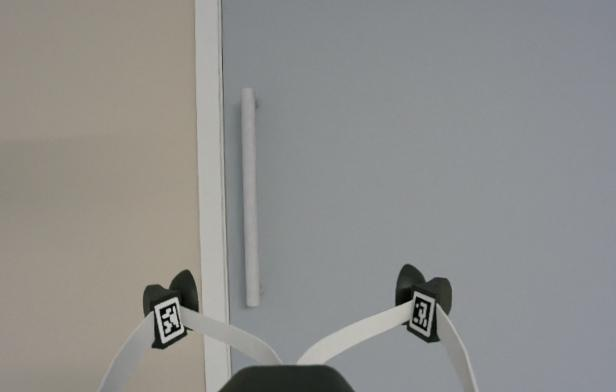

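Request:
move --blocking false --r1 '{"base":{"strafe_m":0.097,"translate_m":0.4},"joints":{"lift_m":0.89,"arm_m":0.2}}'

Request:
wait --seconds 5 --cameras '["r1_wrist_camera","r1_head_camera"]'

Scene clock: 332.73 s.
move: r1 moving
r1.base_odometry: x=-1.781 y=+2.349 heading=-0.200
r1.turned_by_wheels: +0.000
r1.turned_by_imu: +0.000
r1.base_tilt: forward=-1.6 right=+1.2
r1.lidar_m: 1.15 1.32 1.87 2.00 2.13 3.04 1.86 3.69 2.78 2.72 1.71 1.30
r1.base_status: translate_m moving; strafe_m moving
r1.joint_positions: lift_m=+0.882 arm_m=+0.151 wrist_yaw_rad=+0.002 wrist_pitch_rad=+0.002 wrist_roll_rad=+0.000 gripper_m=+0.100
r1.joint_status: lift_m moving; arm_m moving
r1.measured_speeds: translate_m=+0.121 strafe_m=+0.029 rotate_rad=+0.000 lift_m=+0.073 arm_m=+0.195 wrist_yaw_rad=+0.000 wrist_pitch_rad=+0.000 wrist_roll_rad=+0.000
r1.motor_effort: lift_m=+26(28) arm_m=+5(7) wheel_0=+2(6) wheel_1=+7(8) wheel_2=-8(10)
r1.servo_current: wrist_yaw_rad=52(72) wrist_pitch_rad=46(46) wrist_roll_rad=46(59) gripper_m=46(46)
r1.hand_pose: x=+0.6100 y=-0.0868 z=+1.0594 quat_wxyz=(+1.000, +0.000, +0.001, +0.001) (m; r1's base frame)
r1.wrist_depth_mm: - - - - - - - / - - - - - - - / - - - - - - - / - - - - - - - / - - - - - - - / - 191 211 - 189 - - / - - - 139 - - -
r2: as last shown
r2.base_tilt: forward=-0.6 right=+0.0
r2.lidar_m: 0.44 0.49 2.24 2.05 2.11 1.63 1.48 1.51 1.93 2.67 2.68 0.54
r2.motor_effort: lift_m=+21(21) arm_m=-3(4) wheel_0=-3(3) wheel_1=-4(4) wheel_2=+7(7)
r2.servo_current: wrist_yaw_rad=46(65) wrist_pitch_rad=46(52) wrist_roll_rad=52(52) gripper_m=98(104)
r2.contact_limits: translate_m 0.8
r2.wrist_depth_mm: - - - 193 259 1537 1160 / - - - 189 253 1661 525 / - - - 183 244 820 - / - - 504 179 238 842 - / - - 477 174 233 809 - / - - 186 169 180 - - / - - 539 - 224 - -

Scene clock: 335.07 s.
earlier move: r1 done
r1.base_odometry: x=-1.402 y=+2.364 heading=-0.200
r1.turned_by_wheels: +0.000
r1.turned_by_imu: +0.001
r1.base_tilt: forward=-1.6 right=+1.3
r1.lidar_m: 0.82 0.94 1.35 1.91 2.01 2.87 2.26 3.81 2.88 2.83 1.20 0.91
r1.base_status: done
r1.joint_positions: lift_m=+0.890 arm_m=+0.200 wrist_yaw_rad=+0.002 wrist_pitch_rad=+0.002 wrist_roll_rad=+0.000 gripper_m=+0.100
r1.joint_status: all done
r1.measured_speeds: all 0
r1.motor_effort: lift_m=+25(28) arm_m=+5(7) wheel_0=+3(7) wheel_1=+2(9) wheel_2=+1(10)
r1.servo_current: wrist_yaw_rad=33(72) wrist_pitch_rad=46(52) wrist_roll_rad=39(72) gripper_m=46(52)
r1.hand_pose: x=+0.6594 y=-0.0868 z=+1.0671 quat_wxyz=(+1.000, +0.000, +0.001, +0.001) (m; r1's base frame)
r1.wrist_depth_mm: - - 473 462 459 452 449 / - - 473 462 459 455 445 / - - 473 466 462 455 452 / - - 477 469 462 459 452 / - - 477 469 466 459 459 / - 192 214 473 198 459 452 / - - 477 144 462 459 459
r2.base_odometry: x=+0.348 y=-0.295 heading=-2.226
r2.turned_by_wheels: +0.000
r2.turned_by_imu: +0.000
r2.base_tilt: forward=-0.7 right=+0.0
r2.lidar_m: 0.46 0.50 2.23 2.04 2.11 1.64 1.49 1.52 1.95 2.67 2.71 0.54
r2.base_status: not commanded
r2.joint_positions: lift_m=+0.683 arm_m=+0.100 wrist_yaw_rad=+0.003 wrist_pitch_rad=+0.002 wrist_roll_rad=+1.569 gripper_m=-0.029
r2.joint_status: not commanded
r2.measured_speeds: all 0
r2.motor_effort: lift_m=+21(21) arm_m=-3(4) wheel_0=-3(4) wheel_1=-4(4) wheel_2=+7(7)
r2.servo_current: wrist_yaw_rad=46(65) wrist_pitch_rad=46(52) wrist_roll_rad=39(59) gripper_m=98(104)
r2.contact_limits: translate_m 0.8
r2.hand_pose: x=+0.5595 y=-0.0867 z=+0.8603 quat_wxyz=(+0.708, +0.707, +0.002, +0.000) (m; r2's base frame)
r2.wrist_depth_mm: - - - 193 259 1537 1118 / - - - 189 254 1661 517 / - - - 183 245 809 - / - - 500 179 238 842 - / - - 480 174 233 831 - / - - 186 169 180 - - / - - 539 - 223 - -
wait: 2.33 of 5 s (r1 has come to rest)
pictures: r1_head_camera, r1_wrist_camera
Images, in order (width x height): r1_head_camera 420x560, r1_wrist_camera 616x392.

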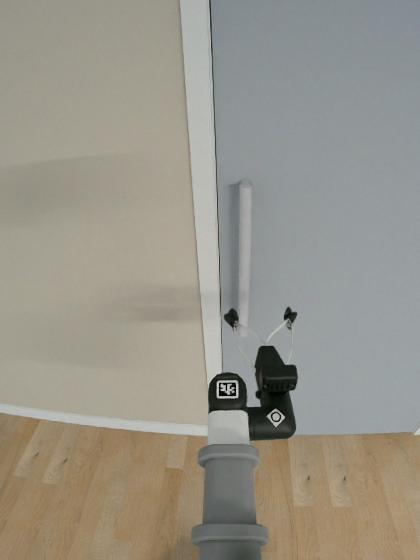

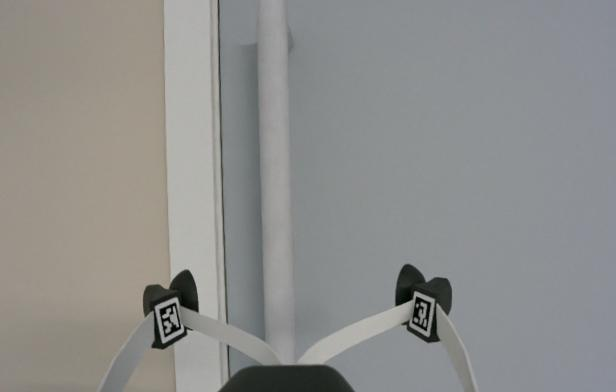

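Request:
move --blocking false --r1 '{"base":{"strafe_m":0.02,"translate_m":0.195},"contact_limits":{"translate_m":0.2},"pace":"slow"}'

Request:
wait --seconds 4 --cameras '["r1_wrist_camera"]'

Request:
move --blocking false --r1 '{"joints":{"gripper_m":-0.03}}'

Request:
wait --seconds 2 --cameras '["r1_wrist_camera","r1_head_camera"]'

Scene clock: 341.67 s.
move: r1 moving
r1.base_odometry: x=-1.389 y=+2.363 heading=-0.200
r1.turned_by_wheels: +0.000
r1.turned_by_imu: +0.000
r1.base_tilt: forward=-1.6 right=+1.3
r1.lidar_m: 0.79 0.91 1.33 1.90 2.03 2.88 2.25 3.81 2.93 2.82 1.21 0.88
r1.base_status: translate_m moving; strafe_m moving
r1.joint_positions: lift_m=+0.890 arm_m=+0.200 wrist_yaw_rad=+0.002 wrist_pitch_rad=+0.002 wrist_roll_rad=+0.000 gripper_m=+0.100
r1.joint_status: not commanded
r1.measured_speeds: translate_m=+0.049 strafe_m=+0.005 rotate_rad=+0.002 lift_m=+0.000 arm_m=+0.000 wrist_yaw_rad=+0.000 wrist_pitch_rad=+0.000 wrist_roll_rad=+0.000
r1.motor_effort: lift_m=+25(25) arm_m=+5(5) wheel_0=+5(7) wheel_1=+2(6) wheel_2=-6(6)
r1.servo_current: wrist_yaw_rad=52(65) wrist_pitch_rad=33(52) wrist_roll_rad=46(59) gripper_m=39(46)
r1.contact_limits: translate_m 0.2
r1.hand_pose: x=+0.6594 y=-0.0868 z=+1.0671 quat_wxyz=(+1.000, +0.000, +0.001, +0.001) (m; r1's base frame)
r1.wrist_depth_mm: - - 462 455 455 445 439 / - - 469 455 449 449 439 / - - 462 455 452 445 442 / - - 462 459 452 452 442 / - - 469 462 455 452 442 / - 193 466 462 198 452 442 / - - 466 145 455 452 449
r2: as last shown
r2.base_tilt: forward=-0.7 right=+0.1
r2.lidar_m: 0.46 0.48 2.26 2.03 2.12 1.60 1.48 1.49 1.93 2.67 2.71 0.53
r2.motor_effort: lift_m=+21(21) arm_m=-4(4) wheel_0=-3(3) wheel_1=-4(4) wheel_2=+7(7)
r2.servo_current: wrist_yaw_rad=39(52) wrist_pitch_rad=39(46) wrist_roll_rad=46(59) gripper_m=104(104)
r2.contact_limits: translate_m 0.8
r2.wrist_depth_mm: - - - 193 258 1537 1138 / - - - 189 252 1708 521 / - - - 183 245 809 - / - - 504 179 238 831 - / - - 477 174 233 809 - / - - 186 169 180 - - / - - 539 - 224 - -

Scene clock: 344.40 s.
earlier move: r1 done
r1.base_odometry: x=-1.207 y=+2.345 heading=-0.199
r1.turned_by_wheels: +0.000
r1.turned_by_imu: +0.000
r1.base_tilt: forward=-1.6 right=+1.3
r1.lidar_m: 0.62 0.74 1.07 1.86 1.98 2.86 2.46 3.87 2.93 2.31 0.93 0.71
r1.base_status: done
r1.joint_positions: lift_m=+0.890 arm_m=+0.200 wrist_yaw_rad=+0.002 wrist_pitch_rad=+0.002 wrist_roll_rad=+0.000 gripper_m=+0.100
r1.joint_status: not commanded
r1.measured_speeds: all 0
r1.motor_effort: lift_m=+25(25) arm_m=+5(5) wheel_0=+4(7) wheel_1=+4(7) wheel_2=-1(7)
r1.servo_current: wrist_yaw_rad=39(72) wrist_pitch_rad=46(52) wrist_roll_rad=52(65) gripper_m=39(52)
r1.contact_limits: translate_m 0.2
r1.hand_pose: x=+0.6594 y=-0.0868 z=+1.0671 quat_wxyz=(+1.000, +0.000, +0.001, +0.001) (m; r1's base frame)
r1.wrist_depth_mm: 287 - 281 276 273 270 264 / 289 - 282 276 273 272 268 / 289 - 283 209 274 271 267 / 290 - 285 208 274 272 268 / 293 - 283 206 276 272 270 / 293 214 211 206 198 272 270 / 293 164 286 145 277 273 271
r2.base_odometry: x=+0.348 y=-0.295 heading=-2.226
r2.turned_by_wheels: +0.000
r2.turned_by_imu: +0.000
r2.base_tilt: forward=-0.7 right=+0.0
r2.lidar_m: 0.47 0.49 2.26 2.03 2.12 1.63 1.46 1.50 1.91 2.67 2.72 0.54
r2.base_status: not commanded
r2.joint_positions: lift_m=+0.683 arm_m=+0.100 wrist_yaw_rad=+0.003 wrist_pitch_rad=+0.002 wrist_roll_rad=+1.569 gripper_m=-0.029
r2.joint_status: not commanded
r2.measured_speeds: all 0
r2.motor_effort: lift_m=+21(21) arm_m=-3(4) wheel_0=-3(3) wheel_1=-4(4) wheel_2=+7(8)
r2.servo_current: wrist_yaw_rad=46(59) wrist_pitch_rad=39(52) wrist_roll_rad=46(65) gripper_m=98(104)
r2.contact_limits: translate_m 0.8
r2.hand_pose: x=+0.5595 y=-0.0867 z=+0.8603 quat_wxyz=(+0.708, +0.707, +0.002, +0.000) (m; r2's base frame)
r2.wrist_depth_mm: - - - 193 259 1537 1138 / - - - 189 252 1708 521 / - - - 183 245 809 - / - - 504 179 238 842 - / - - 477 174 233 831 - / - - 187 169 180 - - / - - 539 - 224 - -
wait: 2.73 of 4 s (r1 has come to rest)
pictures: r1_wrist_camera
Images, in order (width x height): r1_wrist_camera 616x392.

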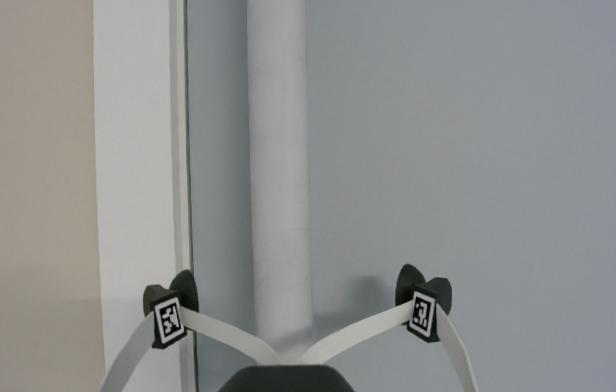

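Scene clock: 344.90 s.
move: r1 moving
r1.base_odometry: x=-1.207 y=+2.345 heading=-0.199
r1.turned_by_wheels: +0.000
r1.turned_by_imu: +0.000
r1.base_tilt: forward=-1.6 right=+1.3
r1.lidar_m: 0.64 0.74 1.05 1.89 1.98 2.82 2.47 3.86 2.90 2.31 0.95 0.69
r1.base_status: not commanded
r1.joint_positions: lift_m=+0.890 arm_m=+0.200 wrist_yaw_rad=+0.002 wrist_pitch_rad=+0.002 wrist_roll_rad=+0.000 gripper_m=+0.084
r1.joint_status: gripper_m moving
r1.measured_speeds: all 0
r1.motor_effort: lift_m=+25(25) arm_m=+5(5) wheel_0=+4(5) wheel_1=+4(4) wheel_2=-1(1)
r1.servo_current: wrist_yaw_rad=33(72) wrist_pitch_rad=39(46) wrist_roll_rad=59(59) gripper_m=85(85)
r1.contact_limits: translate_m 0.2
r1.hand_pose: x=+0.6594 y=-0.0868 z=+1.0671 quat_wxyz=(+1.000, +0.000, +0.001, +0.001) (m; r1's base frame)
r1.wrist_depth_mm: 289 - 279 274 273 270 266 / 289 - 282 277 272 268 267 / 289 - 283 211 274 271 266 / 289 - 283 208 274 272 268 / 291 - 283 207 277 272 268 / 293 219 211 206 199 272 271 / 294 154 286 143 277 272 271
r2: as last shown
r2.base_tilt: forward=-0.7 right=+0.1
r2.lidar_m: 0.46 0.47 2.25 2.04 2.12 1.62 1.48 1.49 1.93 2.66 2.70 0.53
r2.motor_effort: lift_m=+21(21) arm_m=-3(4) wheel_0=-3(3) wheel_1=-4(4) wheel_2=+7(7)
r2.servo_current: wrist_yaw_rad=46(59) wrist_pitch_rad=39(46) wrist_roll_rad=46(52) gripper_m=104(104)
r2.contact_limits: translate_m 0.8
r2.wrist_depth_mm: - - - 193 259 1537 1160 / - - - 189 253 1661 525 / - - - 183 244 820 - / - - 504 180 239 820 - / - - 480 174 233 820 - / - - 187 170 180 - - / - - 535 - 223 - -

Scene clock: 346.40 s.
earlier move: r1 done
r1.base_odometry: x=-1.207 y=+2.345 heading=-0.199
r1.turned_by_wheels: +0.000
r1.turned_by_imu: +0.000
r1.base_tilt: forward=-1.5 right=+1.3
r1.lidar_m: 0.61 0.73 1.06 1.88 2.01 2.88 2.43 3.86 2.92 2.30 0.96 0.71
r1.base_status: not commanded
r1.joint_positions: lift_m=+0.890 arm_m=+0.200 wrist_yaw_rad=+0.003 wrist_pitch_rad=+0.002 wrist_roll_rad=+0.000 gripper_m=-0.028
r1.joint_status: all done
r1.measured_speeds: all 0
r1.motor_effort: lift_m=+25(25) arm_m=-4(5) wheel_0=+4(5) wheel_1=+4(4) wheel_2=+5(5)
r1.servo_current: wrist_yaw_rad=59(72) wrist_pitch_rad=39(52) wrist_roll_rad=39(72) gripper_m=98(241)
r1.contact_limits: translate_m 0.2
r1.hand_pose: x=+0.6596 y=-0.0865 z=+1.0671 quat_wxyz=(+1.000, +0.000, +0.001, +0.002) (m; r1's base frame)
r1.wrist_depth_mm: 287 - 279 200 270 266 262 / 293 - 281 200 271 266 264 / 289 - 282 199 272 267 264 / 290 - 282 200 272 268 264 / 291 - 282 200 273 268 265 / 294 291 195 200 182 271 267 / 294 152 282 199 273 268 266
r2.base_odometry: x=+0.348 y=-0.295 heading=-2.226
r2.turned_by_wheels: +0.000
r2.turned_by_imu: +0.000
r2.base_tilt: forward=-0.7 right=+0.1
r2.lidar_m: 0.47 0.49 2.24 2.05 2.11 1.63 1.47 1.53 1.93 2.66 2.72 0.54
r2.base_status: not commanded
r2.joint_positions: lift_m=+0.683 arm_m=+0.100 wrist_yaw_rad=+0.003 wrist_pitch_rad=+0.002 wrist_roll_rad=+1.569 gripper_m=-0.029
r2.joint_status: not commanded
r2.measured_speeds: all 0
r2.motor_effort: lift_m=+21(21) arm_m=-3(4) wheel_0=-3(3) wheel_1=-4(4) wheel_2=+7(7)
r2.servo_current: wrist_yaw_rad=46(59) wrist_pitch_rad=33(46) wrist_roll_rad=33(65) gripper_m=98(104)
r2.contact_limits: translate_m 0.8
r2.hand_pose: x=+0.5595 y=-0.0867 z=+0.8603 quat_wxyz=(+0.708, +0.707, +0.002, +0.000) (m; r2's base frame)
r2.wrist_depth_mm: - - - 193 259 1537 1160 / - - - 189 253 1661 521 / - - - 183 245 809 - / - - 504 179 239 831 - / - - 473 174 233 809 - / - - 186 169 180 - - / - - 539 - 223 - -
wait: 1.50 of 2 s (r1 has come to rest)
pictures: r1_head_camera, r1_wrist_camera
Images, in order (width x height): r1_head_camera 420x560, r1_wrist_camera 616x392.

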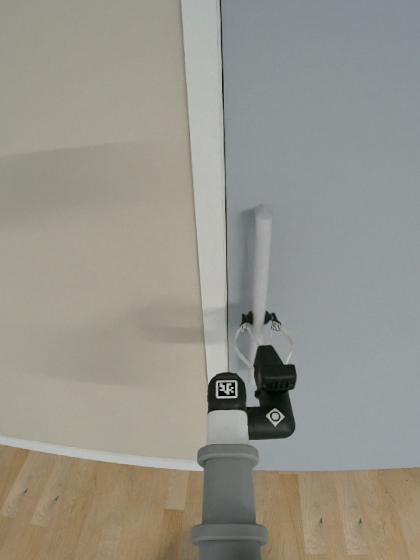

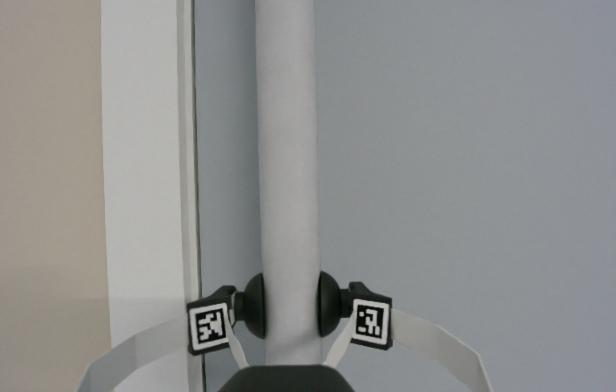

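Request:
move --blocking false --r1 '{"base":{"translate_m":-0.228,"strafe_m":-0.106},"joints":{"wrist_yaw_rad":0.218,"arm_m":0.175},"speeds":{"wrist_yaw_rad":0.09,"arm_m":0.02},"contact_limits":{"translate_m":0.8},"pace":"slow"}'

Request:
wait --seconds 4

Request:
wait --seconds 0.5 --cameras '["r1_head_left_camera","r1_wrist_camera"]'

Scene clock: 369.87 s.
move: r1 moving
r1.base_odometry: x=-1.220 y=+2.341 heading=-0.199
r1.turned_by_wheels: +0.000
r1.turned_by_imu: +0.000
r1.base_tilt: forward=-1.6 right=+1.3
r1.lidar_m: 0.62 0.75 1.09 1.89 2.01 2.85 2.44 3.84 2.91 2.32 0.98 0.72
r1.base_status: translate_m moving; strafe_m moving
r1.joint_positions: lift_m=+0.890 arm_m=+0.191 wrist_yaw_rad=+0.039 wrist_pitch_rad=+0.002 wrist_roll_rad=+0.000 gripper_m=-0.029
r1.joint_status: arm_m moving; wrist_yaw_rad moving
r1.measured_speeds: translate_m=-0.048 strafe_m=-0.024 rotate_rad=+0.002 lift_m=+0.000 arm_m=-0.020 wrist_yaw_rad=+0.084 wrist_pitch_rad=+0.000 wrist_roll_rad=+0.000
r1.motor_effort: lift_m=+25(25) arm_m=-8(12) wheel_0=-1(4) wheel_1=-8(8) wheel_2=+9(13)
r1.servo_current: wrist_yaw_rad=65(72) wrist_pitch_rad=46(46) wrist_roll_rad=39(65) gripper_m=98(104)
r1.contact_limits: translate_m 0.8
r1.hand_pose: x=+0.6532 y=-0.0762 z=+1.0671 quat_wxyz=(+1.000, +0.000, +0.001, +0.019) (m; r1's base frame)
r1.wrist_depth_mm: 314 307 298 216 285 279 277 / 314 307 300 219 289 281 274 / 315 310 301 219 287 281 276 / 314 312 301 221 289 285 278 / 317 310 303 222 289 282 279 / 317 312 185 215 182 283 278 / 317 152 303 216 290 141 281
r2: as last shown
r2.lidar_m: 0.46 0.47 2.24 2.04 2.10 1.62 1.46 1.52 1.95 2.68 2.72 0.52
r2.motor_effort: lift_m=+21(21) arm_m=-3(4) wheel_0=-3(3) wheel_1=-3(4) wheel_2=+7(7)
r2.servo_current: wrist_yaw_rad=46(59) wrist_pitch_rad=46(46) wrist_roll_rad=39(52) gripper_m=98(104)
r2.contact_limits: translate_m 0.8
r2.wrist_depth_mm: - - - 193 259 1537 1182 / - - - 190 253 1708 521 / - - - 183 245 798 - / - - 508 180 239 842 - / - - 473 175 233 820 - / - - 186 169 180 - - / - - 539 - 223 - -

Scene clock: 373.07 s.
earlier move: r1 done
r1.base_odometry: x=-1.451 y=+2.286 heading=-0.199
r1.turned_by_wheels: -0.001
r1.turned_by_imu: -0.001
r1.base_tilt: forward=-1.6 right=+1.3
r1.lidar_m: 0.83 0.97 1.39 1.99 2.11 3.04 2.23 3.69 2.80 2.73 1.23 0.93
r1.base_status: done
r1.joint_positions: lift_m=+0.890 arm_m=+0.175 wrist_yaw_rad=+0.215 wrist_pitch_rad=+0.002 wrist_roll_rad=+0.000 gripper_m=-0.029
r1.joint_status: all done
r1.measured_speeds: all 0
r1.motor_effort: lift_m=+25(25) arm_m=-5(12) wheel_0=-4(7) wheel_1=-3(8) wheel_2=+1(13)
r1.servo_current: wrist_yaw_rad=46(85) wrist_pitch_rad=39(52) wrist_roll_rad=39(72) gripper_m=65(104)
r1.contact_limits: translate_m 0.8
r1.hand_pose: x=+0.6464 y=-0.0238 z=+1.0671 quat_wxyz=(+0.994, +0.000, +0.001, +0.107) (m; r1's base frame)
r1.wrist_depth_mm: - - 535 512 488 462 445 / - - - 508 488 469 445 / - - - 508 488 466 449 / - - - 512 500 469 449 / - - - 512 500 473 452 / - - 181 201 488 477 452 / - 136 166 449 176 462 455
r2.base_odometry: x=+0.348 y=-0.295 heading=-2.226
r2.turned_by_wheels: +0.000
r2.turned_by_imu: +0.000
r2.base_tilt: forward=-0.7 right=+0.1
r2.lidar_m: 0.47 0.47 2.25 2.04 2.11 1.62 1.47 1.51 1.91 2.67 2.71 0.53
r2.base_status: not commanded
r2.joint_positions: lift_m=+0.683 arm_m=+0.100 wrist_yaw_rad=+0.003 wrist_pitch_rad=+0.002 wrist_roll_rad=+1.569 gripper_m=-0.029
r2.joint_status: not commanded
r2.measured_speeds: all 0
r2.motor_effort: lift_m=+21(21) arm_m=-3(4) wheel_0=-3(4) wheel_1=-4(4) wheel_2=+7(7)
r2.servo_current: wrist_yaw_rad=46(65) wrist_pitch_rad=39(46) wrist_roll_rad=33(59) gripper_m=98(111)
r2.contact_limits: translate_m 0.8
r2.hand_pose: x=+0.5595 y=-0.0867 z=+0.8603 quat_wxyz=(+0.708, +0.707, +0.002, +0.000) (m; r2's base frame)
r2.wrist_depth_mm: - - - 193 260 1537 1160 / - - - 189 252 1661 517 / - - - 183 246 809 - / - - 508 180 240 831 - / - - 477 174 233 831 - / - - 186 169 179 - - / - - 539 - 224 - -
wait: 3.20 of 4 s (r1 has come to rest)

Scene clock: 373.57 s.
r1.base_odometry: x=-1.451 y=+2.286 heading=-0.199
r1.turned_by_wheels: +0.000
r1.turned_by_imu: +0.000
r1.base_tilt: forward=-1.6 right=+1.2
r1.lidar_m: 0.86 0.97 1.40 2.00 2.10 3.02 2.19 3.71 2.80 2.73 1.24 0.93
r1.base_status: done
r1.joint_positions: lift_m=+0.890 arm_m=+0.175 wrist_yaw_rad=+0.215 wrist_pitch_rad=+0.002 wrist_roll_rad=+0.000 gripper_m=-0.029
r1.joint_status: all done
r1.measured_speeds: all 0
r1.motor_effort: lift_m=+25(25) arm_m=-5(12) wheel_0=-4(7) wheel_1=-3(8) wheel_2=+1(13)
r1.servo_current: wrist_yaw_rad=52(85) wrist_pitch_rad=39(52) wrist_roll_rad=33(72) gripper_m=59(104)
r1.contact_limits: translate_m 0.8
r1.hand_pose: x=+0.6464 y=-0.0238 z=+1.0671 quat_wxyz=(+0.994, +0.000, +0.001, +0.107) (m; r1's base frame)
r1.wrist_depth_mm: - - 539 512 492 466 449 / - - - 508 492 466 449 / - - - 512 496 466 449 / - - - 512 496 466 452 / - - - 517 496 473 449 / - - 181 200 488 477 452 / - 136 166 452 176 466 455
r2.base_odometry: x=+0.348 y=-0.295 heading=-2.226
r2.turned_by_wheels: +0.000
r2.turned_by_imu: +0.000
r2.base_tilt: forward=-0.7 right=+0.0
r2.lidar_m: 0.46 0.50 2.24 2.05 2.11 1.61 1.48 1.52 1.91 2.68 2.71 0.55
r2.base_status: not commanded
r2.joint_positions: lift_m=+0.683 arm_m=+0.100 wrist_yaw_rad=+0.003 wrist_pitch_rad=+0.002 wrist_roll_rad=+1.569 gripper_m=-0.029
r2.joint_status: not commanded
r2.measured_speeds: all 0
r2.motor_effort: lift_m=+21(21) arm_m=-3(4) wheel_0=-3(4) wheel_1=-4(4) wheel_2=+7(7)
r2.servo_current: wrist_yaw_rad=59(65) wrist_pitch_rad=52(46) wrist_roll_rad=46(59) gripper_m=98(111)
r2.contact_limits: translate_m 0.8
r2.hand_pose: x=+0.5595 y=-0.0867 z=+0.8603 quat_wxyz=(+0.708, +0.707, +0.002, +0.000) (m; r2's base frame)
r2.wrist_depth_mm: - - - 193 259 1576 1138 / - - - 189 254 1661 521 / - - - 183 245 809 - / - - 500 180 238 842 - / - - 477 175 233 820 - / - - 187 169 179 - - / - - 539 - 223 - -
wait: 0.50 s; at rest by 0.27 s
pictures: r1_head_left_camera, r1_wrist_camera
Images, in order (width x height): r1_head_left_camera 420x672, r1_wrist_camera 616x392.

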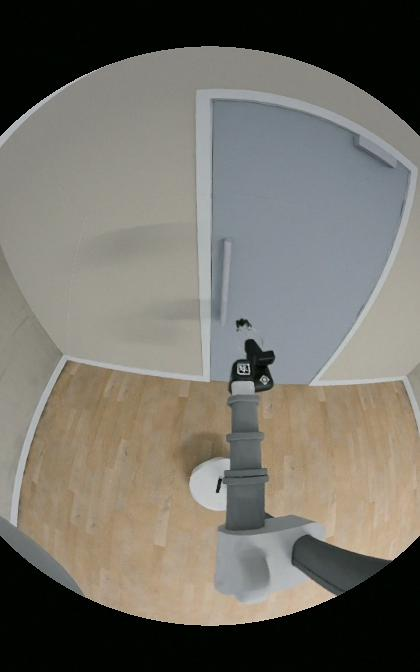

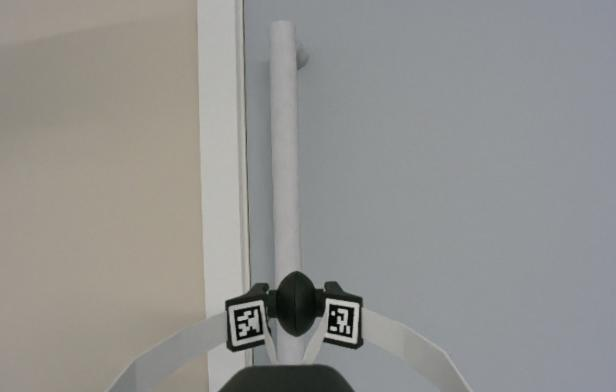

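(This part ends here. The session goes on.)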